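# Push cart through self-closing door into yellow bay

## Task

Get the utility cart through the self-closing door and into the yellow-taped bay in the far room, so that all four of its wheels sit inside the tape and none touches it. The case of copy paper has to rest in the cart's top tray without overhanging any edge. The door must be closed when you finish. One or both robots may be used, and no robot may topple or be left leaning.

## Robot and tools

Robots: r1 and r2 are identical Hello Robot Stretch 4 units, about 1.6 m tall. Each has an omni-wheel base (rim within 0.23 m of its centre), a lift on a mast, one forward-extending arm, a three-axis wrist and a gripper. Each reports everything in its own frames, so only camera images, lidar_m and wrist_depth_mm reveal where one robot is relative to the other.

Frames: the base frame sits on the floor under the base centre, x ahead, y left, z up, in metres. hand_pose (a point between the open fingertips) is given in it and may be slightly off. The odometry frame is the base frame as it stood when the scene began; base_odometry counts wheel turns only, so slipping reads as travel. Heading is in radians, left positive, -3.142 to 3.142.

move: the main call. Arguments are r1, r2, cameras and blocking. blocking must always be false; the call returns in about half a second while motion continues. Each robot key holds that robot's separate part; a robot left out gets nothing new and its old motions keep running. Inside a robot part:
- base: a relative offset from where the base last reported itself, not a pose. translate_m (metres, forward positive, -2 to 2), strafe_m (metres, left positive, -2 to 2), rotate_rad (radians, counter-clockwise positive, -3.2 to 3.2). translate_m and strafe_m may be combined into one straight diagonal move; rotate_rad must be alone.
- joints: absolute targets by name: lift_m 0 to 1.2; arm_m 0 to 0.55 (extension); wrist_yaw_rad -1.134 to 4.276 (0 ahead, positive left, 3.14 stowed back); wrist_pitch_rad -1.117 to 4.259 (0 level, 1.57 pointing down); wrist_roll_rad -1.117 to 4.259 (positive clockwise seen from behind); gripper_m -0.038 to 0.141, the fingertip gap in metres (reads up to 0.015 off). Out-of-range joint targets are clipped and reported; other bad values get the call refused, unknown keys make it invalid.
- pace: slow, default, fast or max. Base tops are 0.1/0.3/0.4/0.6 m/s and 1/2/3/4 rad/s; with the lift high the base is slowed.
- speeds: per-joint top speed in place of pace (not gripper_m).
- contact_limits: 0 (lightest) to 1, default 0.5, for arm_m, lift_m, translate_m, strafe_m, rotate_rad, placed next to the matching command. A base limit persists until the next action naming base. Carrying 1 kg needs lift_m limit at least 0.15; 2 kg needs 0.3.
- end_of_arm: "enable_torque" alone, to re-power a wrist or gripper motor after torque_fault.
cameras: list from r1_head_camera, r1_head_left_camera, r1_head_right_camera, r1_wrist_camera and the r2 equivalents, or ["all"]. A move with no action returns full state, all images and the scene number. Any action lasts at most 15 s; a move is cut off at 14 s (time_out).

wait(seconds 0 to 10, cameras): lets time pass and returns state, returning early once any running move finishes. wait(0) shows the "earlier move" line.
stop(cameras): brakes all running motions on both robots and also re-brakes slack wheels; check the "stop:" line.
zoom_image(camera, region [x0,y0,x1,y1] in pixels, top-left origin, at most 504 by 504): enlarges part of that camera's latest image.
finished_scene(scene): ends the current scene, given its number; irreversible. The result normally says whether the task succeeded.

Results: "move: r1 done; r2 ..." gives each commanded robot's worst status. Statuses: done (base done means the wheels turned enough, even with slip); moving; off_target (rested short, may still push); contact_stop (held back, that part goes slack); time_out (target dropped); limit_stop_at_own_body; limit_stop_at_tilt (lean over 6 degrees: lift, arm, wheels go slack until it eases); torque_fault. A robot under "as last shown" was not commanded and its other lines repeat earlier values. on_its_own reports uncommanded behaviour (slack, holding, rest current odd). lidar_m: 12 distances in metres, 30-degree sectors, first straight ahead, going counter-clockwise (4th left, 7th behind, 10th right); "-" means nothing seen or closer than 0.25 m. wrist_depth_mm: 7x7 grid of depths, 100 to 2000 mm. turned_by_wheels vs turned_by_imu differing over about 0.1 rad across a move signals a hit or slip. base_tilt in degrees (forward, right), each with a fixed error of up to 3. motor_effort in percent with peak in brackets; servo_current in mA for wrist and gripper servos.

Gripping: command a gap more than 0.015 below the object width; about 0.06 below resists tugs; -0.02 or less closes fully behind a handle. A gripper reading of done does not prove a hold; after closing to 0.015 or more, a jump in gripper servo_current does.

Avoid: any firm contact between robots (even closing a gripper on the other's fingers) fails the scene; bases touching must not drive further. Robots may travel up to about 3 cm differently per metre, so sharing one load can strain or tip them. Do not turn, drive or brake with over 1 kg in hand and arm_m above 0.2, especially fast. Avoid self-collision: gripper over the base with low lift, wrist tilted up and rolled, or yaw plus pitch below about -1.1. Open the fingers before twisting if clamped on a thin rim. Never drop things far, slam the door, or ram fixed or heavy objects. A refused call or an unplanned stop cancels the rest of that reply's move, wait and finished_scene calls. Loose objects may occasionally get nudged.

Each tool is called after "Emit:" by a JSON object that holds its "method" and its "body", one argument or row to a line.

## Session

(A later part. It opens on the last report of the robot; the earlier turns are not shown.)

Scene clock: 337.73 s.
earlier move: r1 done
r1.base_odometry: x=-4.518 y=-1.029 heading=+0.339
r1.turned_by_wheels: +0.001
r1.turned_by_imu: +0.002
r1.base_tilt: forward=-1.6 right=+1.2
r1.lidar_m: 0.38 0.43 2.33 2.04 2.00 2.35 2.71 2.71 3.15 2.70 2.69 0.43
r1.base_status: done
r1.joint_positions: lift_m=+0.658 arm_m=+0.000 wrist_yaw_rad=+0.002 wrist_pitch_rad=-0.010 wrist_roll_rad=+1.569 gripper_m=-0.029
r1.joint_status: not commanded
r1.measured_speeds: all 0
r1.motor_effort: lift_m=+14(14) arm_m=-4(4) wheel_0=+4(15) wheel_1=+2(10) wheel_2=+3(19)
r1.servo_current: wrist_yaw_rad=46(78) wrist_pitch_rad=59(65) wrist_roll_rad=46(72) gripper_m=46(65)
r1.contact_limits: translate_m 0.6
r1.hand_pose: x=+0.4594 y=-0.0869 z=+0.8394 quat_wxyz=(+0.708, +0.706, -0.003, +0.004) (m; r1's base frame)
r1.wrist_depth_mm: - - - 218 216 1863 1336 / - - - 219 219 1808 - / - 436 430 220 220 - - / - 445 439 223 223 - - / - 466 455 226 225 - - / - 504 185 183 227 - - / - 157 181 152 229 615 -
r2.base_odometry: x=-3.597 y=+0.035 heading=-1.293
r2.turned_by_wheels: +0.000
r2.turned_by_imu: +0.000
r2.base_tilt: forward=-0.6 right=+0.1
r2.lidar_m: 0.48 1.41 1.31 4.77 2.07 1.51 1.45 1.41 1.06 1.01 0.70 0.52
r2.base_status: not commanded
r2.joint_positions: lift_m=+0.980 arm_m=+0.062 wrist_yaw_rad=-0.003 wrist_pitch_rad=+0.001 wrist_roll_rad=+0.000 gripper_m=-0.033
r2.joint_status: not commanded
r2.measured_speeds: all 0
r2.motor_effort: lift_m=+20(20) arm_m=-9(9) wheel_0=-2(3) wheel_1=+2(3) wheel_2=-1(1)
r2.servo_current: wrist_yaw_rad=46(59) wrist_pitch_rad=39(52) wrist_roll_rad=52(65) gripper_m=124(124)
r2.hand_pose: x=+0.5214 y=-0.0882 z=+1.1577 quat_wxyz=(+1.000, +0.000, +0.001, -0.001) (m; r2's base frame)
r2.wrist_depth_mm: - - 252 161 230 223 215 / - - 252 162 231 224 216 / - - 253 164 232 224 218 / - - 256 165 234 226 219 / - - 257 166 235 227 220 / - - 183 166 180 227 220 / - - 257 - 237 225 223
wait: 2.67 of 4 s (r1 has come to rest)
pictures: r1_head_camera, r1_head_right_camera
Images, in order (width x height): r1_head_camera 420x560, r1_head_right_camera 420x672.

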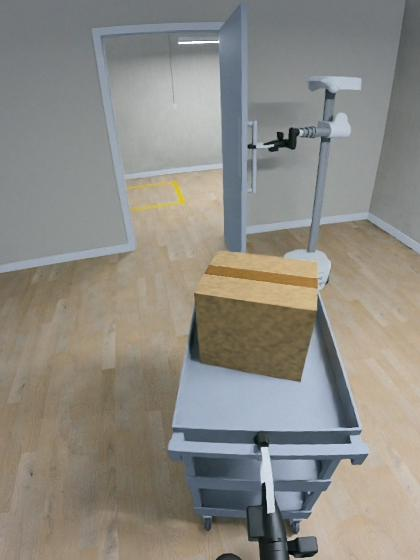

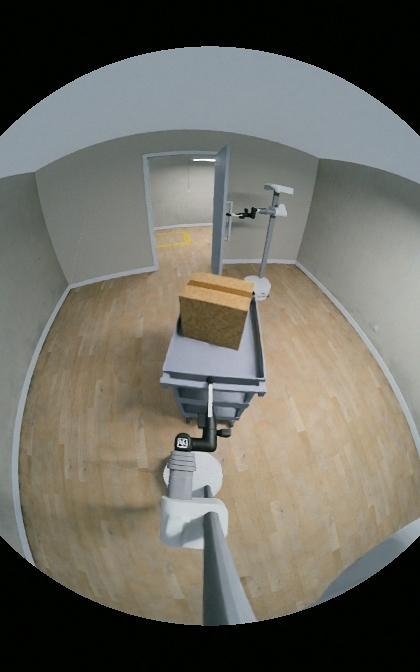

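Emit:
{"method": "move", "body": {
  "blocking": false,
  "r1": {"base":{"translate_m":0.42},"contact_limits":{"translate_m":0.6}}
}}

Emit:
{"method": "wait", "body": {
  "seconds": 4
}}

Emit:
{"method": "move", "body": {
  "blocking": false,
  "r1": {"base":{"strafe_m":-0.2},"contact_limits":{"strafe_m":0.6}}
}}

Emit:
{"method": "wait", "body": {
  "seconds": 4
}}

Emit:
{"method": "move", "body": {
  "blocking": false,
  "r1": {"base":{"rotate_rad":0.35}}
}}

Emit:
{"method": "wait", "body": {
  "seconds": 3,
  "cameras": ["r1_head_camera","r1_head_right_camera","r2_head_camera"]
}}

Scene clock: 350.73 s.
move: r1 moving
r1.base_odometry: x=-4.489 y=-1.019 heading=+0.339
r1.turned_by_wheels: +0.001
r1.turned_by_imu: +0.001
r1.base_tilt: forward=-1.6 right=+1.3
r1.lidar_m: 0.41 0.41 2.37 2.02 2.04 2.33 2.75 2.71 3.13 2.69 2.69 0.42
r1.base_status: translate_m moving
r1.joint_positions: lift_m=+0.658 arm_m=+0.000 wrist_yaw_rad=+0.002 wrist_pitch_rad=-0.010 wrist_roll_rad=+1.569 gripper_m=-0.029
r1.joint_status: not commanded
r1.measured_speeds: translate_m=+0.119 strafe_m=+0.001 rotate_rad=-0.005 lift_m=+0.000 arm_m=+0.000 wrist_yaw_rad=+0.000 wrist_pitch_rad=+0.000 wrist_roll_rad=+0.000
r1.motor_effort: lift_m=+14(14) arm_m=+4(4) wheel_0=+9(14) wheel_1=+6(8) wheel_2=-10(13)
r1.servo_current: wrist_yaw_rad=59(65) wrist_pitch_rad=65(65) wrist_roll_rad=33(59) gripper_m=52(59)
r1.contact_limits: translate_m 0.6
r1.hand_pose: x=+0.4594 y=-0.0869 z=+0.8394 quat_wxyz=(+0.708, +0.706, -0.003, +0.004) (m; r1's base frame)
r1.wrist_depth_mm: - - - 215 216 1808 1336 / - - - 217 218 1808 - / - 430 427 220 220 - - / - 442 439 224 223 - - / - 466 455 224 224 - - / - 488 183 183 226 - - / - 153 - 153 161 1537 -
r2: as last shown
r2.base_tilt: forward=-0.7 right=+0.1
r2.lidar_m: 0.43 1.42 1.30 4.79 2.03 1.51 1.44 1.46 1.04 1.01 0.69 0.55
r2.motor_effort: lift_m=+20(20) arm_m=-9(9) wheel_0=-2(3) wheel_1=+2(2) wheel_2=-1(1)
r2.servo_current: wrist_yaw_rad=46(59) wrist_pitch_rad=33(46) wrist_roll_rad=39(52) gripper_m=124(124)
r2.wrist_depth_mm: - - 250 161 231 221 215 / - - 253 163 233 222 216 / - - 253 163 233 225 217 / - - 255 164 236 226 219 / - - 257 166 236 226 220 / - - 183 166 179 227 221 / - - 259 - 236 227 221
pictures: none

Scene clock: 353.13 s.
earlier move: r1 done
r1.base_odometry: x=-4.122 y=-0.889 heading=+0.339
r1.turned_by_wheels: +0.000
r1.turned_by_imu: +0.001
r1.base_tilt: forward=-1.6 right=+1.2
r1.lidar_m: 0.40 0.42 2.42 2.09 2.13 2.45 3.11 3.12 3.02 2.60 2.59 0.41
r1.base_status: done
r1.joint_positions: lift_m=+0.658 arm_m=+0.000 wrist_yaw_rad=+0.002 wrist_pitch_rad=-0.010 wrist_roll_rad=+1.569 gripper_m=-0.029
r1.joint_status: not commanded
r1.measured_speeds: all 0
r1.motor_effort: lift_m=+14(14) arm_m=+4(4) wheel_0=+3(15) wheel_1=+1(9) wheel_2=+2(13)
r1.servo_current: wrist_yaw_rad=46(65) wrist_pitch_rad=59(65) wrist_roll_rad=46(65) gripper_m=52(59)
r1.contact_limits: translate_m 0.6
r1.hand_pose: x=+0.4594 y=-0.0869 z=+0.8394 quat_wxyz=(+0.708, +0.706, -0.003, +0.004) (m; r1's base frame)
r1.wrist_depth_mm: - - 1708 211 211 1464 - / - - - 215 214 - - / - 427 418 218 217 - - / - 445 439 220 222 - - / - 466 455 224 224 - - / - - 184 182 227 - - / - 157 - 151 180 1537 -
r2.base_odometry: x=-3.597 y=+0.035 heading=-1.293
r2.turned_by_wheels: +0.000
r2.turned_by_imu: +0.000
r2.base_tilt: forward=-0.6 right=+0.1
r2.lidar_m: 0.48 0.97 0.92 4.80 2.04 1.51 1.43 1.44 1.04 1.01 0.67 0.53
r2.base_status: not commanded
r2.joint_positions: lift_m=+0.980 arm_m=+0.062 wrist_yaw_rad=-0.003 wrist_pitch_rad=+0.001 wrist_roll_rad=+0.000 gripper_m=-0.033
r2.joint_status: not commanded
r2.measured_speeds: all 0
r2.motor_effort: lift_m=+20(21) arm_m=-9(9) wheel_0=-2(3) wheel_1=+2(3) wheel_2=-1(1)
r2.servo_current: wrist_yaw_rad=52(59) wrist_pitch_rad=39(52) wrist_roll_rad=46(65) gripper_m=111(130)
r2.hand_pose: x=+0.5214 y=-0.0882 z=+1.1577 quat_wxyz=(+1.000, +0.000, +0.001, -0.001) (m; r2's base frame)
r2.wrist_depth_mm: - - 251 161 231 221 214 / - - 253 163 233 223 216 / - - 254 163 233 224 218 / - - 255 164 234 227 220 / - - 257 166 236 227 220 / - - 184 165 180 226 221 / - - 258 - 236 226 223
wait: 2.40 of 4 s (r1 has come to rest)
pictures: none

Scene clock: 353.63 s.
move: r1 moving
r1.base_odometry: x=-4.110 y=-0.923 heading=+0.340
r1.turned_by_wheels: +0.001
r1.turned_by_imu: +0.001
r1.base_tilt: forward=-1.6 right=+1.2
r1.lidar_m: 0.39 0.41 2.49 2.14 2.16 2.51 3.11 3.12 3.00 2.54 2.55 0.43
r1.base_status: strafe_m moving
r1.joint_positions: lift_m=+0.658 arm_m=+0.000 wrist_yaw_rad=+0.007 wrist_pitch_rad=-0.010 wrist_roll_rad=+1.569 gripper_m=-0.029
r1.joint_status: not commanded
r1.measured_speeds: translate_m=-0.001 strafe_m=-0.141 rotate_rad=+0.004 lift_m=+0.000 arm_m=+0.000 wrist_yaw_rad=+0.000 wrist_pitch_rad=+0.000 wrist_roll_rad=+0.000
r1.motor_effort: lift_m=+14(14) arm_m=+4(4) wheel_0=+18(19) wheel_1=-8(8) wheel_2=+4(4)
r1.servo_current: wrist_yaw_rad=52(65) wrist_pitch_rad=59(59) wrist_roll_rad=59(65) gripper_m=52(52)
r1.contact_limits: strafe_m 0.6
r1.hand_pose: x=+0.4599 y=-0.0853 z=+0.8394 quat_wxyz=(+0.708, +0.706, -0.001, +0.006) (m; r1's base frame)
r1.wrist_depth_mm: - - 1808 213 213 1430 - / - - - 216 216 - - / - 430 427 220 219 - - / - 442 439 223 222 - - / - 469 459 225 225 - - / - 500 196 187 226 - - / - 157 181 153 168 1464 -
r2: as last shown
r2.lidar_m: 0.47 0.94 0.90 4.78 2.05 1.50 1.45 1.42 1.05 0.99 0.65 0.55
r2.motor_effort: lift_m=+20(21) arm_m=-9(9) wheel_0=-3(3) wheel_1=+2(2) wheel_2=-1(1)
r2.servo_current: wrist_yaw_rad=39(59) wrist_pitch_rad=39(46) wrist_roll_rad=39(52) gripper_m=111(124)
r2.wrist_depth_mm: - - 250 161 231 221 215 / - - 253 162 231 223 216 / - - 254 163 234 224 217 / - - 255 164 235 227 219 / - - 258 166 236 227 221 / - - 184 166 180 226 220 / - - 258 - 236 226 223
pictures: none

Scene clock: 355.10 s.
earlier move: r1 done
r1.base_odometry: x=-4.056 y=-1.078 heading=+0.340
r1.turned_by_wheels: +0.000
r1.turned_by_imu: +0.000
r1.base_tilt: forward=-1.6 right=+1.3
r1.lidar_m: 0.35 0.36 2.67 2.32 2.31 2.69 3.08 3.08 2.81 2.38 2.41 0.46
r1.base_status: done
r1.joint_positions: lift_m=+0.658 arm_m=+0.000 wrist_yaw_rad=+0.007 wrist_pitch_rad=-0.010 wrist_roll_rad=+1.569 gripper_m=-0.029
r1.joint_status: not commanded
r1.measured_speeds: all 0
r1.motor_effort: lift_m=+14(14) arm_m=-4(4) wheel_0=+2(19) wheel_1=+1(9) wheel_2=+4(5)
r1.servo_current: wrist_yaw_rad=65(72) wrist_pitch_rad=59(72) wrist_roll_rad=33(78) gripper_m=52(52)
r1.contact_limits: strafe_m 0.6
r1.hand_pose: x=+0.4599 y=-0.0853 z=+0.8394 quat_wxyz=(+0.708, +0.706, -0.001, +0.006) (m; r1's base frame)
r1.wrist_depth_mm: - - - 264 268 1499 1182 / - - 1808 257 257 1464 1308 / - - - 248 249 1618 - / - - 452 239 241 - - / - 449 449 235 236 - - / - 449 183 185 229 - - / - 156 449 177 158 - -
r2.base_odometry: x=-3.597 y=+0.035 heading=-1.293
r2.turned_by_wheels: +0.000
r2.turned_by_imu: +0.000
r2.base_tilt: forward=-0.6 right=+0.1
r2.lidar_m: 0.46 0.94 0.84 4.78 2.06 1.52 1.45 1.42 1.05 1.00 0.69 0.55
r2.base_status: not commanded
r2.joint_positions: lift_m=+0.980 arm_m=+0.062 wrist_yaw_rad=-0.003 wrist_pitch_rad=+0.001 wrist_roll_rad=+0.000 gripper_m=-0.033
r2.joint_status: not commanded
r2.measured_speeds: all 0
r2.motor_effort: lift_m=+20(21) arm_m=-9(9) wheel_0=-3(3) wheel_1=+2(3) wheel_2=-1(1)
r2.servo_current: wrist_yaw_rad=33(59) wrist_pitch_rad=39(46) wrist_roll_rad=46(59) gripper_m=117(124)
r2.hand_pose: x=+0.5214 y=-0.0882 z=+1.1577 quat_wxyz=(+1.000, +0.000, +0.001, -0.001) (m; r2's base frame)
r2.wrist_depth_mm: - - 251 161 231 221 215 / - - 252 163 233 223 216 / - - 254 163 233 224 217 / - - 256 164 235 226 220 / - - 257 166 237 226 220 / - - 185 166 179 225 221 / - - 258 - 236 226 223
wait: 1.47 of 4 s (r1 has come to rest)
pictures: none

Scene clock: 355.60 s.
move: r1 moving
r1.base_odometry: x=-4.056 y=-1.078 heading=+0.577
r1.turned_by_wheels: +0.237
r1.turned_by_imu: +0.234
r1.base_tilt: forward=-1.7 right=+1.3
r1.lidar_m: 0.39 2.84 2.41 2.31 2.41 3.19 3.10 3.19 2.54 2.40 2.51 0.44
r1.base_status: rotate_rad moving
r1.joint_positions: lift_m=+0.658 arm_m=+0.000 wrist_yaw_rad=-0.013 wrist_pitch_rad=-0.010 wrist_roll_rad=+1.569 gripper_m=-0.029
r1.joint_status: not commanded
r1.measured_speeds: translate_m=-0.003 strafe_m=-0.003 rotate_rad=+0.716 lift_m=+0.000 arm_m=+0.000 wrist_yaw_rad=+0.000 wrist_pitch_rad=+0.000 wrist_roll_rad=+0.000
r1.motor_effort: lift_m=+14(14) arm_m=+4(4) wheel_0=-13(14) wheel_1=-5(9) wheel_2=-13(18)
r1.servo_current: wrist_yaw_rad=78(78) wrist_pitch_rad=59(65) wrist_roll_rad=39(59) gripper_m=52(52)
r1.hand_pose: x=+0.4581 y=-0.0912 z=+0.8394 quat_wxyz=(+0.708, +0.706, -0.008, -0.001) (m; r1's base frame)
r1.wrist_depth_mm: - - 1537 229 229 1397 1281 / - - - 229 228 1537 - / - 436 430 229 227 - - / - 442 442 228 226 - - / - 459 452 227 226 - - / - 473 182 186 225 - - / - 153 484 147 224 580 -
r2: as last shown
r2.base_tilt: forward=-0.7 right=+0.0
r2.lidar_m: 0.47 0.94 0.87 4.79 2.02 1.51 1.45 1.45 1.06 1.02 0.69 0.51
r2.motor_effort: lift_m=+20(20) arm_m=-9(9) wheel_0=-2(2) wheel_1=+2(3) wheel_2=-1(1)
r2.servo_current: wrist_yaw_rad=46(52) wrist_pitch_rad=39(46) wrist_roll_rad=52(59) gripper_m=124(124)
r2.wrist_depth_mm: - - 251 162 231 222 216 / - - 253 162 231 222 217 / - - 254 163 233 224 218 / - - 255 165 235 226 220 / - - 257 166 236 226 221 / - - 183 166 180 226 221 / - - 259 - 236 226 223
pictures: none

Scene clock: 356.23 s.
earlier move: r1 done
r1.base_odometry: x=-4.056 y=-1.078 heading=+0.690
r1.turned_by_wheels: +0.113
r1.turned_by_imu: +0.113
r1.base_tilt: forward=-1.6 right=+1.2
r1.lidar_m: 0.41 2.91 2.36 2.32 2.45 3.12 3.05 3.16 2.45 2.42 2.59 0.39
r1.base_status: done
r1.joint_positions: lift_m=+0.658 arm_m=+0.000 wrist_yaw_rad=-0.003 wrist_pitch_rad=-0.010 wrist_roll_rad=+1.569 gripper_m=-0.029
r1.joint_status: not commanded
r1.measured_speeds: all 0
r1.motor_effort: lift_m=+14(14) arm_m=+4(4) wheel_0=+2(14) wheel_1=-1(9) wheel_2=-2(18)
r1.servo_current: wrist_yaw_rad=46(78) wrist_pitch_rad=59(65) wrist_roll_rad=59(59) gripper_m=52(52)
r1.hand_pose: x=+0.4590 y=-0.0882 z=+0.8394 quat_wxyz=(+0.708, +0.706, -0.004, +0.003) (m; r1's base frame)
r1.wrist_depth_mm: - - 1397 187 187 - - / - 392 387 193 194 - - / - 421 415 202 202 - - / - 459 452 210 211 - - / - 517 496 220 220 - - / - - 183 185 228 1863 - / - 157 - 155 151 1661 1366
r2.base_odometry: x=-3.597 y=+0.035 heading=-1.293
r2.turned_by_wheels: +0.000
r2.turned_by_imu: +0.000
r2.base_tilt: forward=-0.6 right=+0.1
r2.lidar_m: 0.46 0.92 0.88 4.80 2.03 1.48 1.45 1.43 1.07 0.99 0.70 0.53
r2.base_status: not commanded
r2.joint_positions: lift_m=+0.980 arm_m=+0.062 wrist_yaw_rad=-0.003 wrist_pitch_rad=+0.001 wrist_roll_rad=+0.000 gripper_m=-0.033
r2.joint_status: not commanded
r2.measured_speeds: all 0
r2.motor_effort: lift_m=+20(20) arm_m=-9(9) wheel_0=-3(3) wheel_1=+2(3) wheel_2=-1(1)
r2.servo_current: wrist_yaw_rad=52(59) wrist_pitch_rad=46(46) wrist_roll_rad=46(59) gripper_m=117(130)
r2.hand_pose: x=+0.5214 y=-0.0882 z=+1.1577 quat_wxyz=(+1.000, +0.000, +0.001, -0.001) (m; r2's base frame)
r2.wrist_depth_mm: - - 250 162 230 221 215 / - - 253 163 232 222 216 / - - 255 163 234 224 218 / - - 256 165 234 226 218 / - - 257 166 236 227 221 / - - 184 166 180 226 221 / - - 258 - 236 224 222
wait: 0.63 of 3 s (r1 has come to rest)
pictures: r1_head_camera, r1_head_right_camera, r2_head_camera
Images, in order (width x height): r1_head_camera 420x560, r1_head_right_camera 420x672, r2_head_camera 420x560.

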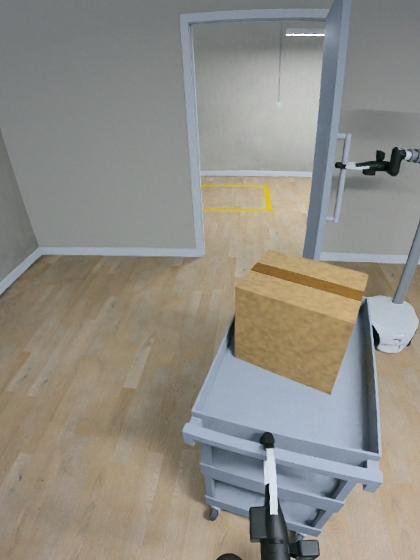

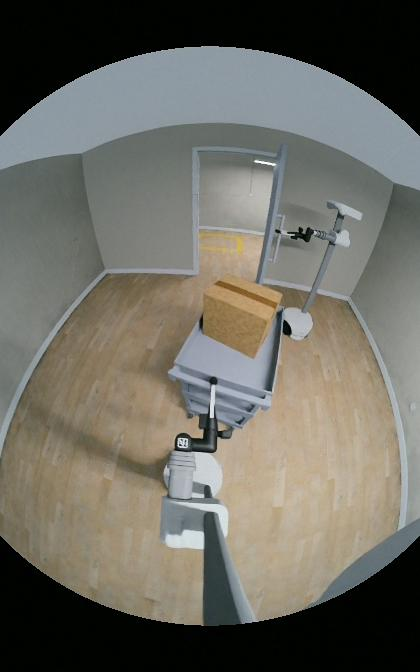

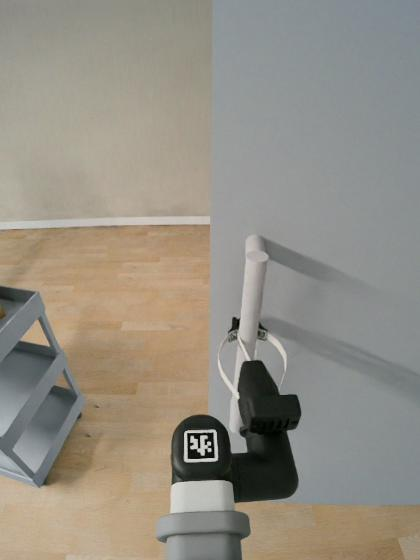

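Emit:
{"method": "move", "body": {
  "blocking": false,
  "r1": {"base":{"translate_m":0.28,"strafe_m":-0.07},"contact_limits":{"translate_m":0.6}}
}}

Emit:
{"method": "wait", "body": {
  "seconds": 4
}}

Emit:
{"method": "move", "body": {
  "blocking": false,
  "r1": {"base":{"strafe_m":-0.13},"contact_limits":{"strafe_m":0.6}}
}}

Emit:
{"method": "wait", "body": {
  "seconds": 4,
  "cameras": ["r1_head_camera","r1_head_right_camera","r2_head_camera"]
}}

Scene clock: 368.20 s.
move: r1 moving
r1.base_odometry: x=-4.027 y=-1.064 heading=+0.690
r1.turned_by_wheels: +0.000
r1.turned_by_imu: +0.000
r1.base_tilt: forward=-1.6 right=+1.2
r1.lidar_m: 0.41 2.88 2.36 2.32 2.45 3.13 3.10 3.13 2.45 2.40 0.50 0.40
r1.base_status: translate_m moving; strafe_m moving
r1.joint_positions: lift_m=+0.658 arm_m=+0.000 wrist_yaw_rad=-0.003 wrist_pitch_rad=-0.010 wrist_roll_rad=+1.569 gripper_m=-0.029
r1.joint_status: not commanded
r1.measured_speeds: translate_m=+0.121 strafe_m=-0.030 rotate_rad=+0.000 lift_m=+0.000 arm_m=+0.000 wrist_yaw_rad=+0.000 wrist_pitch_rad=+0.000 wrist_roll_rad=+0.000
r1.motor_effort: lift_m=+14(14) arm_m=+4(4) wheel_0=+8(14) wheel_1=+6(6) wheel_2=-11(14)
r1.servo_current: wrist_yaw_rad=52(59) wrist_pitch_rad=59(65) wrist_roll_rad=52(72) gripper_m=52(52)
r1.contact_limits: translate_m 0.6
r1.hand_pose: x=+0.4590 y=-0.0882 z=+0.8394 quat_wxyz=(+0.708, +0.706, -0.004, +0.003) (m; r1's base frame)
r1.wrist_depth_mm: - - 530 189 189 - - / - 394 387 196 195 - - / - 418 410 204 203 - - / - 466 455 211 212 - - / - 508 488 220 220 1921 - / - - 182 186 226 1808 - / - 159 - 177 152 1618 1336
r2: as last shown
r2.base_tilt: forward=-0.7 right=+0.1
r2.lidar_m: 0.46 0.92 0.85 4.79 2.03 1.52 1.45 1.43 1.04 1.00 0.72 0.53
r2.motor_effort: lift_m=+20(20) arm_m=-9(9) wheel_0=-2(3) wheel_1=+2(3) wheel_2=-1(1)
r2.servo_current: wrist_yaw_rad=46(65) wrist_pitch_rad=39(46) wrist_roll_rad=33(52) gripper_m=117(124)
r2.wrist_depth_mm: - - 250 161 230 222 215 / - - 252 163 232 223 216 / - - 254 163 234 226 218 / - - 255 165 235 227 219 / - - 258 166 236 226 220 / - - 185 166 180 226 222 / - - 258 - 236 225 223
pictures: none

Scene clock: 370.10 s.
earlier move: r1 done
r1.base_odometry: x=-3.795 y=-0.954 heading=+0.689
r1.turned_by_wheels: -0.001
r1.turned_by_imu: -0.002
r1.base_tilt: forward=-1.6 right=+1.3
r1.lidar_m: 0.38 2.62 2.40 2.35 2.49 3.38 3.35 3.11 2.41 2.37 0.44 0.38
r1.base_status: done
r1.joint_positions: lift_m=+0.658 arm_m=+0.000 wrist_yaw_rad=-0.003 wrist_pitch_rad=-0.010 wrist_roll_rad=+1.569 gripper_m=-0.029
r1.joint_status: not commanded
r1.measured_speeds: all 0
r1.motor_effort: lift_m=+14(14) arm_m=+4(4) wheel_0=-3(14) wheel_1=+0(6) wheel_2=-4(16)
r1.servo_current: wrist_yaw_rad=33(65) wrist_pitch_rad=52(65) wrist_roll_rad=52(72) gripper_m=52(59)
r1.contact_limits: translate_m 0.6
r1.hand_pose: x=+0.4590 y=-0.0884 z=+0.8394 quat_wxyz=(+0.708, +0.706, -0.005, +0.002) (m; r1's base frame)
r1.wrist_depth_mm: - 517 480 183 185 - - / - 389 382 192 192 - - / - 421 413 200 201 - - / - 466 452 208 211 - - / - 517 504 219 220 - - / - - 181 185 229 1921 - / - 157 - 153 160 1708 1308
r2.base_odometry: x=-3.597 y=+0.035 heading=-1.293
r2.turned_by_wheels: +0.000
r2.turned_by_imu: +0.000
r2.base_tilt: forward=-0.7 right=+0.1
r2.lidar_m: 0.47 0.65 0.68 4.78 2.06 1.49 1.46 1.47 1.06 1.02 0.68 0.53
r2.base_status: not commanded
r2.joint_positions: lift_m=+0.980 arm_m=+0.062 wrist_yaw_rad=-0.003 wrist_pitch_rad=+0.001 wrist_roll_rad=+0.000 gripper_m=-0.033
r2.joint_status: not commanded
r2.measured_speeds: all 0
r2.motor_effort: lift_m=+20(20) arm_m=-9(9) wheel_0=-3(3) wheel_1=+3(3) wheel_2=-1(1)
r2.servo_current: wrist_yaw_rad=39(65) wrist_pitch_rad=46(46) wrist_roll_rad=46(59) gripper_m=117(124)
r2.hand_pose: x=+0.5214 y=-0.0882 z=+1.1577 quat_wxyz=(+1.000, +0.000, +0.001, -0.001) (m; r2's base frame)
r2.wrist_depth_mm: - - 251 161 231 222 216 / - - 252 163 232 223 216 / - - 253 163 233 224 218 / - - 255 164 234 226 219 / - - 258 166 236 227 220 / - - 183 167 180 228 220 / - - 259 - 236 225 224
wait: 1.90 of 4 s (r1 has come to rest)
pictures: none

Scene clock: 370.60 s.
move: r1 moving
r1.base_odometry: x=-3.772 y=-0.982 heading=+0.690
r1.turned_by_wheels: +0.001
r1.turned_by_imu: +0.000
r1.base_tilt: forward=-1.5 right=+1.2
r1.lidar_m: 0.42 2.62 2.44 2.39 2.57 3.41 3.35 3.08 2.39 2.33 2.51 0.37
r1.base_status: strafe_m moving
r1.joint_positions: lift_m=+0.658 arm_m=+0.000 wrist_yaw_rad=+0.003 wrist_pitch_rad=-0.010 wrist_roll_rad=+1.569 gripper_m=-0.029
r1.joint_status: not commanded
r1.measured_speeds: translate_m=+0.002 strafe_m=-0.138 rotate_rad=+0.007 lift_m=+0.000 arm_m=+0.000 wrist_yaw_rad=+0.059 wrist_pitch_rad=+0.000 wrist_roll_rad=+0.000
r1.motor_effort: lift_m=+14(14) arm_m=+4(4) wheel_0=+14(14) wheel_1=-10(10) wheel_2=-1(4)
r1.servo_current: wrist_yaw_rad=52(65) wrist_pitch_rad=59(65) wrist_roll_rad=46(59) gripper_m=52(52)
r1.contact_limits: strafe_m 0.6
r1.hand_pose: x=+0.4595 y=-0.0864 z=+0.8394 quat_wxyz=(+0.708, +0.706, -0.002, +0.005) (m; r1's base frame)
r1.wrist_depth_mm: - 377 362 172 174 - - / - 387 384 184 183 - - / - 421 413 192 194 - - / - 466 466 202 204 - - / - - 512 215 217 1921 - / - - 182 187 225 1983 - / - 158 - 178 153 1618 1281
r2: as last shown
r2.base_tilt: forward=-0.6 right=+0.0
r2.lidar_m: 0.47 0.62 0.65 4.79 2.03 1.50 1.45 1.43 1.03 1.01 0.70 0.53
r2.motor_effort: lift_m=+20(20) arm_m=-9(9) wheel_0=-2(3) wheel_1=+3(3) wheel_2=+0(1)
r2.servo_current: wrist_yaw_rad=39(65) wrist_pitch_rad=39(46) wrist_roll_rad=52(59) gripper_m=111(124)
r2.wrist_depth_mm: - - 251 161 230 222 215 / - - 252 163 232 223 216 / - - 254 163 233 224 218 / - - 255 164 235 226 219 / - - 257 166 236 227 220 / - - 183 166 180 227 221 / - - 259 - 236 225 223
pictures: none

Scene clock: 371.73 s.
earlier move: r1 done
r1.base_odometry: x=-3.713 y=-1.054 heading=+0.690
r1.turned_by_wheels: +0.000
r1.turned_by_imu: +0.000
r1.base_tilt: forward=-1.6 right=+1.3
r1.lidar_m: 0.40 2.61 2.51 2.48 2.68 3.40 3.37 2.93 2.29 2.23 2.39 0.41
r1.base_status: done
r1.joint_positions: lift_m=+0.658 arm_m=+0.000 wrist_yaw_rad=+0.004 wrist_pitch_rad=-0.010 wrist_roll_rad=+1.569 gripper_m=-0.029
r1.joint_status: not commanded
r1.measured_speeds: all 0
r1.motor_effort: lift_m=+14(14) arm_m=-4(4) wheel_0=+4(21) wheel_1=+0(10) wheel_2=+3(4)
r1.servo_current: wrist_yaw_rad=65(72) wrist_pitch_rad=72(72) wrist_roll_rad=46(72) gripper_m=52(59)
r1.contact_limits: strafe_m 0.6
r1.hand_pose: x=+0.4597 y=-0.0863 z=+0.8394 quat_wxyz=(+0.708, +0.706, -0.002, +0.005) (m; r1's base frame)
r1.wrist_depth_mm: - - 1182 197 196 - - / - 407 402 202 202 - - / - 418 418 208 208 - - / - 455 445 215 216 - - / - 492 480 222 224 - - / - - 182 185 229 1921 - / - 156 - 177 158 1661 1336
r2.base_odometry: x=-3.597 y=+0.035 heading=-1.293
r2.turned_by_wheels: +0.000
r2.turned_by_imu: +0.000
r2.base_tilt: forward=-0.6 right=+0.1
r2.lidar_m: 0.47 0.57 0.64 4.78 2.02 1.50 1.44 1.44 1.04 1.00 0.66 0.53
r2.base_status: not commanded
r2.joint_positions: lift_m=+0.980 arm_m=+0.062 wrist_yaw_rad=-0.003 wrist_pitch_rad=+0.001 wrist_roll_rad=+0.000 gripper_m=-0.033
r2.joint_status: not commanded
r2.measured_speeds: all 0
r2.motor_effort: lift_m=+20(21) arm_m=-9(9) wheel_0=-3(3) wheel_1=+2(3) wheel_2=-1(1)
r2.servo_current: wrist_yaw_rad=52(65) wrist_pitch_rad=46(46) wrist_roll_rad=52(72) gripper_m=117(124)
r2.hand_pose: x=+0.5214 y=-0.0882 z=+1.1577 quat_wxyz=(+1.000, +0.000, +0.001, -0.001) (m; r2's base frame)
r2.wrist_depth_mm: - - 250 161 231 221 215 / - - 254 162 233 223 216 / - - 254 163 235 224 218 / - - 255 164 236 226 219 / - - 257 166 236 227 220 / - - 184 166 180 227 221 / - - 258 - 236 225 223
wait: 1.13 of 4 s (r1 has come to rest)
pictures: r1_head_camera, r1_head_right_camera, r2_head_camera
Images, in order (width x height): r1_head_camera 420x560, r1_head_right_camera 420x672, r2_head_camera 420x560.

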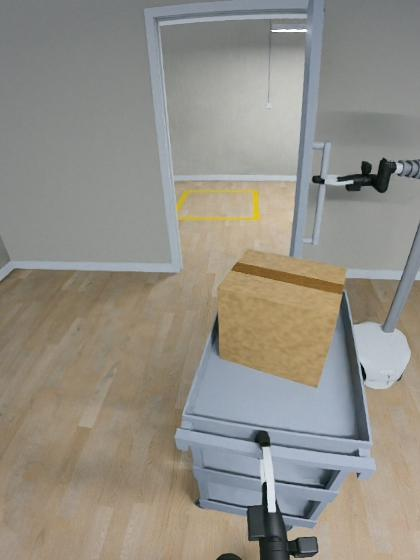

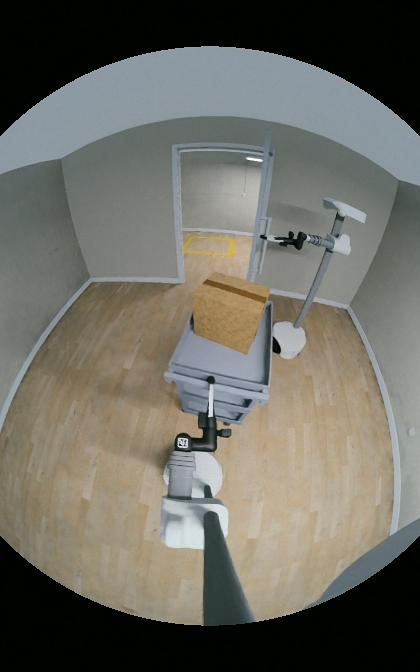

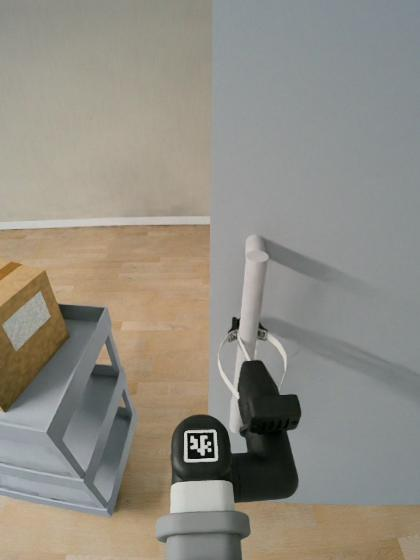

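Emit:
{"method": "move", "body": {
  "blocking": false,
  "r1": {"base":{"strafe_m":-0.08},"contact_limits":{"strafe_m":0.6}}
}}

Emit:
{"method": "wait", "body": {
  "seconds": 3
}}

Emit:
{"method": "move", "body": {
  "blocking": false,
  "r1": {"base":{"translate_m":0.4},"contact_limits":{"translate_m":0.5}}
}}

Emit:
{"method": "wait", "body": {
  "seconds": 4,
  "cameras": ["r1_head_camera","r1_head_right_camera","r2_head_camera"]
}}

Scene clock: 379.97 s.
move: r1 moving
r1.base_odometry: x=-3.689 y=-1.082 heading=+0.690
r1.turned_by_wheels: +0.001
r1.turned_by_imu: +0.001
r1.base_tilt: forward=-1.6 right=+1.2
r1.lidar_m: 0.40 0.43 2.57 2.52 2.69 3.42 3.35 2.89 2.25 2.21 2.38 0.41
r1.base_status: strafe_m moving
r1.joint_positions: lift_m=+0.658 arm_m=+0.000 wrist_yaw_rad=+0.006 wrist_pitch_rad=-0.010 wrist_roll_rad=+1.569 gripper_m=-0.029
r1.joint_status: not commanded
r1.measured_speeds: translate_m=+0.001 strafe_m=-0.142 rotate_rad=-0.005 lift_m=+0.000 arm_m=+0.000 wrist_yaw_rad=+0.000 wrist_pitch_rad=+0.000 wrist_roll_rad=+0.000
r1.motor_effort: lift_m=+14(14) arm_m=-4(4) wheel_0=+14(18) wheel_1=-8(9) wheel_2=+3(3)
r1.servo_current: wrist_yaw_rad=52(65) wrist_pitch_rad=72(72) wrist_roll_rad=52(65) gripper_m=46(52)
r1.contact_limits: strafe_m 0.6
r1.hand_pose: x=+0.4599 y=-0.0855 z=+0.8394 quat_wxyz=(+0.708, +0.706, -0.001, +0.006) (m; r1's base frame)
r1.wrist_depth_mm: - - 1160 198 198 - - / - 407 407 204 204 - - / - 421 421 210 211 - - / - 455 442 217 216 - - / - 492 477 222 223 - - / - - 182 186 228 - - / - 157 - 156 158 1661 1308
r2: as last shown
r2.base_tilt: forward=-0.7 right=+0.0
r2.lidar_m: 0.46 0.56 0.64 4.78 2.04 1.52 1.45 1.41 1.07 1.00 0.68 0.53
r2.motor_effort: lift_m=+20(21) arm_m=-9(9) wheel_0=-2(3) wheel_1=+2(2) wheel_2=-1(1)
r2.servo_current: wrist_yaw_rad=39(52) wrist_pitch_rad=46(46) wrist_roll_rad=46(59) gripper_m=124(130)
r2.wrist_depth_mm: - - 250 162 230 220 216 / - - 252 163 232 223 216 / - - 254 164 235 224 218 / - - 256 165 235 226 219 / - - 258 166 236 227 220 / - - 184 166 180 227 221 / - - 258 - 236 225 223
pictures: none

Scene clock: 380.80 s.
earlier move: r1 done
r1.base_odometry: x=-3.662 y=-1.116 heading=+0.690
r1.turned_by_wheels: +0.000
r1.turned_by_imu: +0.000
r1.base_tilt: forward=-1.6 right=+1.3
r1.lidar_m: 0.40 0.44 2.60 2.56 2.75 3.41 3.35 2.82 2.21 2.17 2.32 0.43
r1.base_status: done
r1.joint_positions: lift_m=+0.658 arm_m=+0.000 wrist_yaw_rad=+0.006 wrist_pitch_rad=-0.010 wrist_roll_rad=+1.569 gripper_m=-0.029
r1.joint_status: not commanded
r1.measured_speeds: all 0
r1.motor_effort: lift_m=+14(14) arm_m=-4(4) wheel_0=+3(18) wheel_1=-1(9) wheel_2=+3(4)
r1.servo_current: wrist_yaw_rad=52(72) wrist_pitch_rad=65(72) wrist_roll_rad=52(65) gripper_m=52(59)
r1.contact_limits: strafe_m 0.6
r1.hand_pose: x=+0.4599 y=-0.0855 z=+0.8394 quat_wxyz=(+0.708, +0.706, -0.001, +0.006) (m; r1's base frame)
r1.wrist_depth_mm: - - 1182 211 210 1756 - / - - 517 214 214 - - / - 424 427 218 218 - - / - 452 442 221 222 - - / - 480 466 227 226 - - / - - 181 185 229 - - / - 156 - 156 158 1661 -
r2.base_odometry: x=-3.597 y=+0.035 heading=-1.293
r2.turned_by_wheels: +0.000
r2.turned_by_imu: +0.000
r2.base_tilt: forward=-0.7 right=+0.1
r2.lidar_m: 0.45 0.53 0.62 4.80 2.06 1.51 1.43 1.43 1.06 1.00 0.67 0.53
r2.base_status: not commanded
r2.joint_positions: lift_m=+0.980 arm_m=+0.062 wrist_yaw_rad=-0.003 wrist_pitch_rad=+0.001 wrist_roll_rad=+0.000 gripper_m=-0.033
r2.joint_status: not commanded
r2.measured_speeds: all 0
r2.motor_effort: lift_m=+20(21) arm_m=-9(9) wheel_0=-2(3) wheel_1=+2(3) wheel_2=+0(1)
r2.servo_current: wrist_yaw_rad=52(59) wrist_pitch_rad=39(46) wrist_roll_rad=46(59) gripper_m=117(130)
r2.hand_pose: x=+0.5214 y=-0.0882 z=+1.1577 quat_wxyz=(+1.000, +0.000, +0.001, -0.001) (m; r2's base frame)
r2.wrist_depth_mm: - - 252 162 231 222 216 / - - 253 163 232 223 216 / - - 254 164 235 225 217 / - - 255 164 234 226 219 / - - 257 166 236 226 221 / - - 184 166 180 227 221 / - - 258 - 236 225 223
wait: 0.83 of 3 s (r1 has come to rest)
pictures: none

Scene clock: 381.30 s.
move: r1 moving
r1.base_odometry: x=-3.638 y=-1.096 heading=+0.690
r1.turned_by_wheels: +0.000
r1.turned_by_imu: +0.000
r1.base_tilt: forward=-1.6 right=+1.3
r1.lidar_m: 0.40 0.42 2.63 2.56 2.75 3.44 3.40 2.85 2.24 2.15 2.29 0.43
r1.base_status: translate_m moving
r1.joint_positions: lift_m=+0.658 arm_m=+0.000 wrist_yaw_rad=+0.001 wrist_pitch_rad=-0.010 wrist_roll_rad=+1.569 gripper_m=-0.029
r1.joint_status: not commanded
r1.measured_speeds: translate_m=+0.122 strafe_m=-0.001 rotate_rad=-0.009 lift_m=+0.000 arm_m=+0.000 wrist_yaw_rad=-0.040 wrist_pitch_rad=+0.000 wrist_roll_rad=+0.000
r1.motor_effort: lift_m=+14(14) arm_m=+4(4) wheel_0=+11(13) wheel_1=+6(8) wheel_2=-14(14)
r1.servo_current: wrist_yaw_rad=65(65) wrist_pitch_rad=65(65) wrist_roll_rad=59(59) gripper_m=46(59)
r1.contact_limits: translate_m 0.5
r1.hand_pose: x=+0.4593 y=-0.0871 z=+0.8394 quat_wxyz=(+0.708, +0.706, -0.003, +0.004) (m; r1's base frame)
r1.wrist_depth_mm: - - - 217 217 1921 - / - - 1205 220 220 809 - / - 427 424 220 222 - - / - 449 439 224 222 - - / - 466 455 226 225 - - / - 500 185 187 226 - - / - 152 178 155 159 609 -
r2: as last shown
r2.base_tilt: forward=-0.6 right=+0.0
r2.lidar_m: 0.48 0.51 0.61 4.80 2.04 1.50 1.44 1.42 1.07 0.98 0.66 0.53
r2.motor_effort: lift_m=+20(20) arm_m=-9(9) wheel_0=-2(3) wheel_1=+2(3) wheel_2=-1(1)
r2.servo_current: wrist_yaw_rad=46(52) wrist_pitch_rad=46(46) wrist_roll_rad=39(52) gripper_m=124(124)
r2.wrist_depth_mm: - - 251 162 231 221 215 / - - 252 163 231 223 216 / - - 253 163 234 225 217 / - - 256 164 235 226 218 / - - 256 166 236 227 220 / - - 183 166 180 227 221 / - - 259 - 236 225 222
pictures: none

Scene clock: 383.93 s.
earlier move: r1 done
r1.base_odometry: x=-3.353 y=-0.861 heading=+0.690
r1.turned_by_wheels: +0.000
r1.turned_by_imu: +0.063
r1.base_tilt: forward=-1.6 right=+1.2
r1.lidar_m: 0.42 2.24 2.54 2.51 2.76 3.79 3.76 2.79 2.22 2.23 0.39 0.37
r1.base_status: done
r1.joint_positions: lift_m=+0.658 arm_m=+0.000 wrist_yaw_rad=+0.002 wrist_pitch_rad=-0.009 wrist_roll_rad=+1.569 gripper_m=-0.030
r1.joint_status: not commanded
r1.measured_speeds: all 0
r1.motor_effort: lift_m=+14(14) arm_m=+7(12) wheel_0=+4(13) wheel_1=+1(8) wheel_2=+0(21)
r1.servo_current: wrist_yaw_rad=52(85) wrist_pitch_rad=65(65) wrist_roll_rad=46(65) gripper_m=46(59)
r1.contact_limits: translate_m 0.5
r1.hand_pose: x=+0.4592 y=-0.0868 z=+0.8392 quat_wxyz=(+0.708, +0.706, -0.003, +0.004) (m; r1's base frame)
r1.wrist_depth_mm: 349 355 107 158 159 - - / 1808 384 114 167 171 - - / 1808 424 415 183 182 - - / 1863 488 477 196 196 - - / 1921 - - 212 211 1863 - / - - 178 188 224 1756 1336 / - 145 181 168 156 1537 1281
r2.base_odometry: x=-3.597 y=+0.035 heading=-1.293
r2.turned_by_wheels: +0.000
r2.turned_by_imu: +0.000
r2.base_tilt: forward=-0.7 right=+0.1
r2.lidar_m: 0.31 0.30 0.65 4.80 2.02 1.48 1.43 1.46 1.05 1.03 0.69 0.54
r2.base_status: not commanded
r2.joint_positions: lift_m=+0.980 arm_m=+0.062 wrist_yaw_rad=-0.003 wrist_pitch_rad=+0.001 wrist_roll_rad=+0.000 gripper_m=-0.033
r2.joint_status: not commanded
r2.measured_speeds: all 0
r2.motor_effort: lift_m=+20(20) arm_m=-8(9) wheel_0=-2(3) wheel_1=+2(3) wheel_2=-1(1)
r2.servo_current: wrist_yaw_rad=46(59) wrist_pitch_rad=39(46) wrist_roll_rad=46(65) gripper_m=117(130)
r2.hand_pose: x=+0.5213 y=-0.0882 z=+1.1577 quat_wxyz=(+1.000, +0.000, +0.001, -0.001) (m; r2's base frame)
r2.wrist_depth_mm: - - 250 160 231 222 215 / - - 251 163 231 224 216 / - - 253 163 233 225 219 / - - 255 164 235 226 220 / - - 257 166 236 227 222 / 415 415 185 166 179 227 221 / 307 336 259 - 236 225 224
wait: 2.63 of 4 s (r1 has come to rest)
pictures: r1_head_camera, r1_head_right_camera, r2_head_camera
Images, in order (width x height): r1_head_camera 420x560, r1_head_right_camera 420x672, r2_head_camera 420x560.

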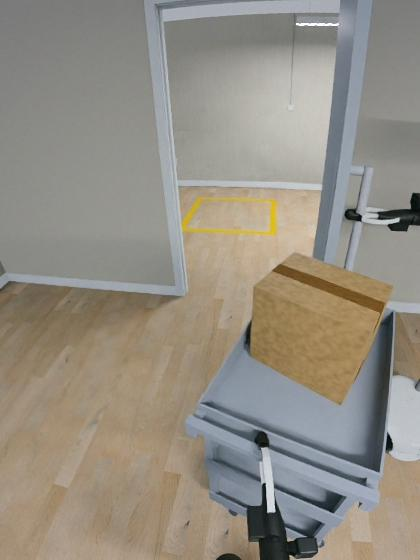

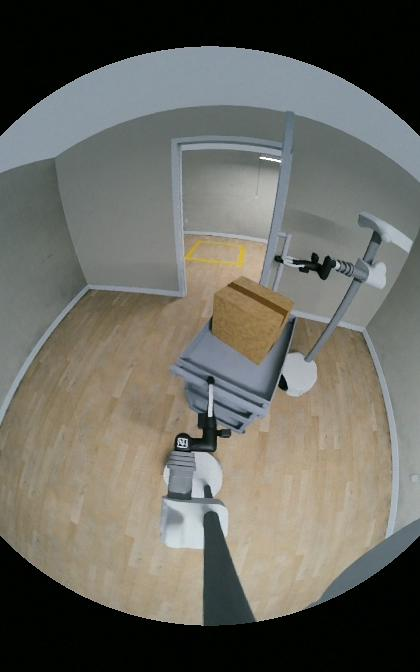

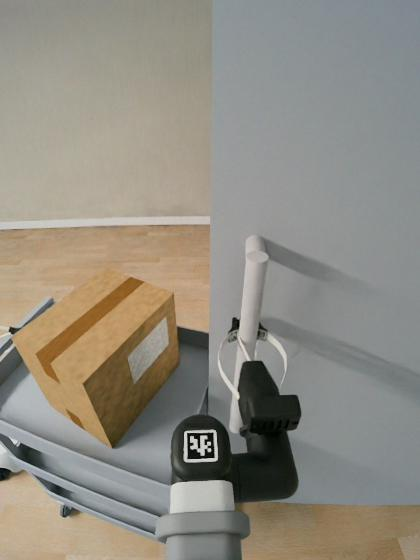

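Emit:
{"method": "move", "body": {
  "blocking": false,
  "r1": {"base":{"translate_m":-0.4},"contact_limits":{"translate_m":0.5}}
}}

Emit:
{"method": "wait", "body": {
  "seconds": 4,
  "cameras": ["r1_head_camera","r2_head_camera"]
}}

Scene clock: 390.47 s.
move: r1 moving
r1.base_odometry: x=-3.377 y=-0.881 heading=+0.690
r1.turned_by_wheels: -0.001
r1.turned_by_imu: -0.001
r1.base_tilt: forward=-1.6 right=+1.3
r1.lidar_m: 0.41 2.28 2.53 2.52 2.78 3.75 3.71 2.72 2.22 2.22 0.43 0.38
r1.base_status: translate_m moving
r1.joint_positions: lift_m=+0.658 arm_m=+0.000 wrist_yaw_rad=+0.002 wrist_pitch_rad=-0.009 wrist_roll_rad=+1.569 gripper_m=-0.030
r1.joint_status: not commanded
r1.measured_speeds: translate_m=-0.123 strafe_m=+0.000 rotate_rad=-0.001 lift_m=+0.000 arm_m=+0.000 wrist_yaw_rad=+0.000 wrist_pitch_rad=+0.000 wrist_roll_rad=+0.000
r1.motor_effort: lift_m=+14(14) arm_m=-4(7) wheel_0=-12(13) wheel_1=-8(10) wheel_2=+14(15)
r1.servo_current: wrist_yaw_rad=26(59) wrist_pitch_rad=52(65) wrist_roll_rad=52(59) gripper_m=46(46)
r1.contact_limits: translate_m 0.5
r1.hand_pose: x=+0.4595 y=-0.0868 z=+0.8392 quat_wxyz=(+0.708, +0.706, -0.003, +0.004) (m; r1's base frame)
r1.wrist_depth_mm: - 362 122 173 174 - - / - 392 389 182 184 - - / - 424 427 195 195 - - / 1863 480 462 204 204 820 - / 1863 - 530 217 221 1863 - / 1863 - 180 186 229 1756 1397 / - 142 177 178 154 1537 1336
r2: as last shown
r2.lidar_m: 0.30 0.32 0.59 4.79 2.04 1.49 1.44 1.45 1.01 1.00 0.67 0.54
r2.motor_effort: lift_m=+20(20) arm_m=-7(8) wheel_0=-2(3) wheel_1=+2(3) wheel_2=-1(1)
r2.servo_current: wrist_yaw_rad=33(59) wrist_pitch_rad=39(46) wrist_roll_rad=39(52) gripper_m=117(124)
r2.wrist_depth_mm: - - 250 161 230 222 216 / - - 252 162 231 222 216 / - - 254 163 233 225 218 / - - 254 164 234 227 218 / - - 257 166 236 227 220 / 407 415 183 166 179 227 220 / 319 342 - - 236 226 222
pictures: none

Scene clock: 392.80 s.
earlier move: r1 done
r1.base_odometry: x=-3.662 y=-1.116 heading=+0.690
r1.turned_by_wheels: +0.001
r1.turned_by_imu: +0.002
r1.base_tilt: forward=-1.6 right=+1.2
r1.lidar_m: 0.39 0.39 2.60 2.57 2.83 3.36 3.32 2.68 2.21 2.15 2.36 0.42
r1.base_status: done
r1.joint_positions: lift_m=+0.658 arm_m=+0.000 wrist_yaw_rad=+0.005 wrist_pitch_rad=-0.009 wrist_roll_rad=+1.569 gripper_m=-0.030
r1.joint_status: not commanded
r1.measured_speeds: all 0
r1.motor_effort: lift_m=+14(14) arm_m=-4(7) wheel_0=+3(14) wheel_1=-1(11) wheel_2=+1(18)
r1.servo_current: wrist_yaw_rad=46(72) wrist_pitch_rad=52(65) wrist_roll_rad=46(65) gripper_m=46(52)
r1.contact_limits: translate_m 0.5
r1.hand_pose: x=+0.4597 y=-0.0860 z=+0.8392 quat_wxyz=(+0.708, +0.706, -0.002, +0.005) (m; r1's base frame)
r1.wrist_depth_mm: - - - 223 223 1808 - / - - - 224 223 - - / - 433 430 225 224 - - / - 452 445 227 226 - - / - 469 462 228 228 - - / - 492 183 186 229 1863 - / - 157 180 176 158 1661 -
r2.base_odometry: x=-3.597 y=+0.035 heading=-1.293
r2.turned_by_wheels: +0.000
r2.turned_by_imu: +0.000
r2.base_tilt: forward=-0.7 right=+0.1
r2.lidar_m: 0.45 0.62 0.71 4.79 2.03 1.51 1.44 1.42 1.06 0.99 0.67 0.53
r2.base_status: not commanded
r2.joint_positions: lift_m=+0.980 arm_m=+0.062 wrist_yaw_rad=-0.003 wrist_pitch_rad=+0.001 wrist_roll_rad=+0.000 gripper_m=-0.033
r2.joint_status: not commanded
r2.measured_speeds: all 0
r2.motor_effort: lift_m=+20(20) arm_m=-8(8) wheel_0=-2(3) wheel_1=+2(3) wheel_2=-1(1)
r2.servo_current: wrist_yaw_rad=46(65) wrist_pitch_rad=33(52) wrist_roll_rad=46(59) gripper_m=124(124)
r2.hand_pose: x=+0.5213 y=-0.0882 z=+1.1577 quat_wxyz=(+1.000, +0.000, +0.001, -0.001) (m; r2's base frame)
r2.wrist_depth_mm: - - 251 161 230 222 215 / - - 253 162 231 223 216 / - - 254 163 233 225 217 / - - 255 164 235 226 219 / - - 258 165 237 226 220 / - - 184 166 179 226 222 / - - 259 - 236 226 223
wait: 2.33 of 4 s (r1 has come to rest)
pictures: r1_head_camera, r2_head_camera
Images, in order (width x height): r1_head_camera 420x560, r2_head_camera 420x560.

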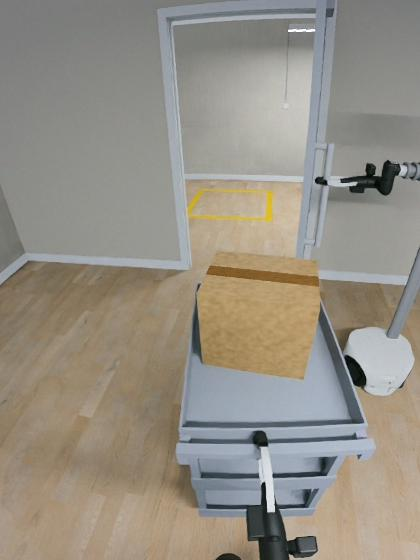

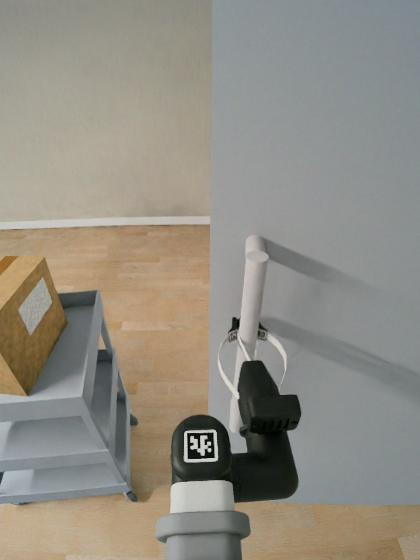

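Emit:
{"method": "move", "body": {
  "blocking": false,
  "r1": {"base":{"translate_m":0.3,"strafe_m":0.0},"contact_limits":{"translate_m":0.5}}
}}

Emit:
{"method": "wait", "body": {
  "seconds": 4,
  "cameras": ["r1_head_camera","r1_head_right_camera","r2_head_camera"]
}}

Scene clock: 402.77 s.
move: r1 moving
r1.base_odometry: x=-3.638 y=-1.096 heading=+0.691
r1.turned_by_wheels: +0.000
r1.turned_by_imu: +0.000
r1.base_tilt: forward=-1.6 right=+1.3
r1.lidar_m: 0.39 0.42 2.57 2.56 2.80 3.40 3.36 2.68 2.19 2.16 2.38 0.42
r1.base_status: translate_m moving; strafe_m moving
r1.joint_positions: lift_m=+0.658 arm_m=+0.000 wrist_yaw_rad=+0.005 wrist_pitch_rad=-0.009 wrist_roll_rad=+1.569 gripper_m=-0.030
r1.joint_status: not commanded
r1.measured_speeds: translate_m=+0.120 strafe_m=-0.001 rotate_rad=-0.003 lift_m=+0.000 arm_m=+0.000 wrist_yaw_rad=+0.000 wrist_pitch_rad=+0.000 wrist_roll_rad=+0.000
r1.motor_effort: lift_m=+14(14) arm_m=+4(4) wheel_0=+13(13) wheel_1=+8(9) wheel_2=-12(12)
r1.servo_current: wrist_yaw_rad=72(72) wrist_pitch_rad=59(65) wrist_roll_rad=52(65) gripper_m=46(52)
r1.contact_limits: translate_m 0.5
r1.hand_pose: x=+0.4596 y=-0.0860 z=+0.8392 quat_wxyz=(+0.708, +0.706, -0.002, +0.005) (m; r1's base frame)
r1.wrist_depth_mm: - - - 219 218 1863 - / - - 1138 221 220 - - / - 427 427 221 221 - - / - 452 442 224 224 - - / - 466 462 226 225 - - / - 492 184 186 226 - - / - 153 - 154 160 1661 -
r2: as last shown
r2.lidar_m: 0.45 0.57 0.72 4.78 2.06 1.52 1.45 1.44 1.06 1.00 0.69 0.54
r2.servo_current: wrist_yaw_rad=46(59) wrist_pitch_rad=39(46) wrist_roll_rad=39(65) gripper_m=117(117)
r2.wrist_depth_mm: - - 250 161 231 221 216 / - - 251 162 232 223 216 / - - 254 163 233 224 218 / - - 256 164 235 226 220 / - - 258 166 236 226 220 / - - 184 166 180 227 221 / - - 258 - 236 225 223
pictures: none

Scene clock: 404.73 s.
earlier move: r1 done
r1.base_odometry: x=-3.430 y=-0.925 heading=+0.691
r1.turned_by_wheels: +0.000
r1.turned_by_imu: +0.000
r1.base_tilt: forward=-1.6 right=+1.3
r1.lidar_m: 0.38 2.37 2.54 2.52 2.80 3.69 3.63 2.74 2.23 2.20 1.15 0.42
r1.base_status: done
r1.joint_positions: lift_m=+0.658 arm_m=+0.000 wrist_yaw_rad=-0.001 wrist_pitch_rad=-0.009 wrist_roll_rad=+1.569 gripper_m=-0.030
r1.joint_status: not commanded
r1.measured_speeds: all 0
r1.motor_effort: lift_m=+14(14) arm_m=+4(4) wheel_0=+2(14) wheel_1=+3(9) wheel_2=-4(15)
r1.servo_current: wrist_yaw_rad=59(72) wrist_pitch_rad=65(65) wrist_roll_rad=59(72) gripper_m=39(52)
r1.contact_limits: translate_m 0.5
r1.hand_pose: x=+0.4592 y=-0.0877 z=+0.8392 quat_wxyz=(+0.708, +0.706, -0.004, +0.003) (m; r1's base frame)
r1.wrist_depth_mm: - - - 214 213 1808 - / - 530 480 216 216 - - / - 427 424 220 220 - - / 1921 449 442 223 222 - - / 1921 480 473 225 225 - - / - 1983 183 185 227 1921 - / - 158 - 154 160 1618 -
r2.base_odometry: x=-3.597 y=+0.035 heading=-1.293
r2.turned_by_wheels: +0.000
r2.turned_by_imu: +0.000
r2.base_tilt: forward=-0.7 right=+0.1
r2.lidar_m: 0.45 0.49 0.68 4.80 2.02 1.51 1.44 1.45 1.04 1.01 0.68 0.52
r2.base_status: not commanded
r2.joint_positions: lift_m=+0.980 arm_m=+0.062 wrist_yaw_rad=-0.003 wrist_pitch_rad=+0.001 wrist_roll_rad=+0.000 gripper_m=-0.033
r2.joint_status: not commanded
r2.measured_speeds: all 0
r2.motor_effort: lift_m=+20(20) arm_m=-8(8) wheel_0=-3(3) wheel_1=+2(3) wheel_2=-1(1)
r2.servo_current: wrist_yaw_rad=26(59) wrist_pitch_rad=39(46) wrist_roll_rad=59(65) gripper_m=117(124)
r2.hand_pose: x=+0.5213 y=-0.0882 z=+1.1577 quat_wxyz=(+1.000, +0.000, +0.001, -0.001) (m; r2's base frame)
r2.wrist_depth_mm: - - 251 162 231 222 215 / - - 253 162 231 223 216 / - - 254 163 233 225 217 / - - 255 164 235 227 219 / - - 257 166 236 227 220 / 427 517 184 166 180 227 222 / 389 442 - - 236 225 223
wait: 1.97 of 4 s (r1 has come to rest)
pictures: r1_head_camera, r1_head_right_camera, r2_head_camera
Images, in order (width x height): r1_head_camera 420x560, r1_head_right_camera 420x672, r2_head_camera 420x560.

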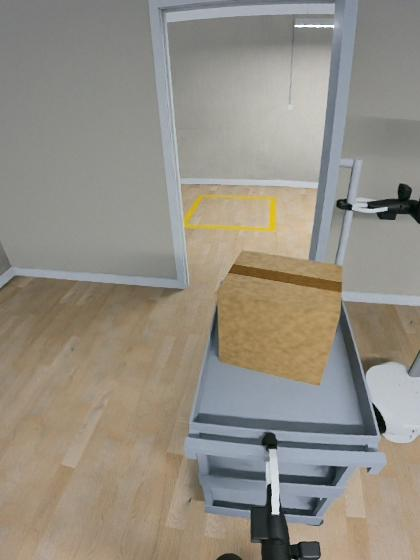

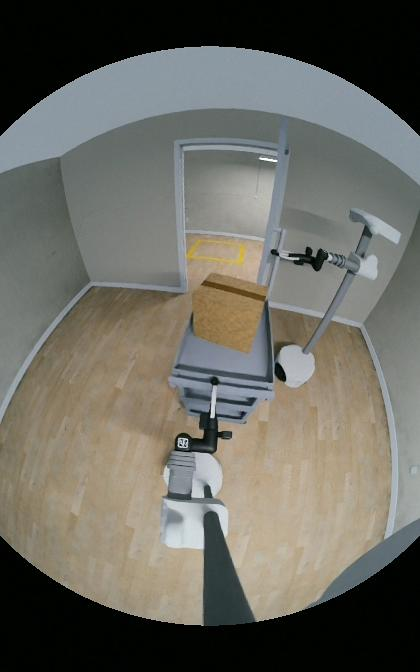

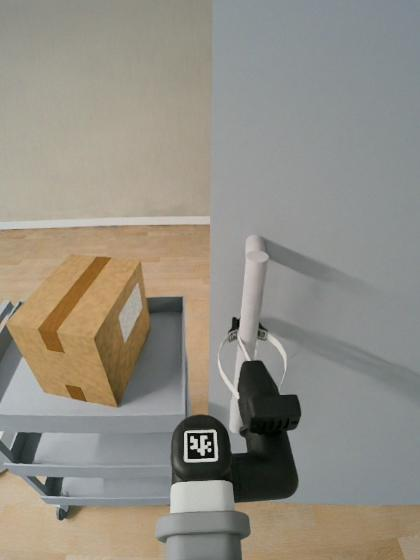

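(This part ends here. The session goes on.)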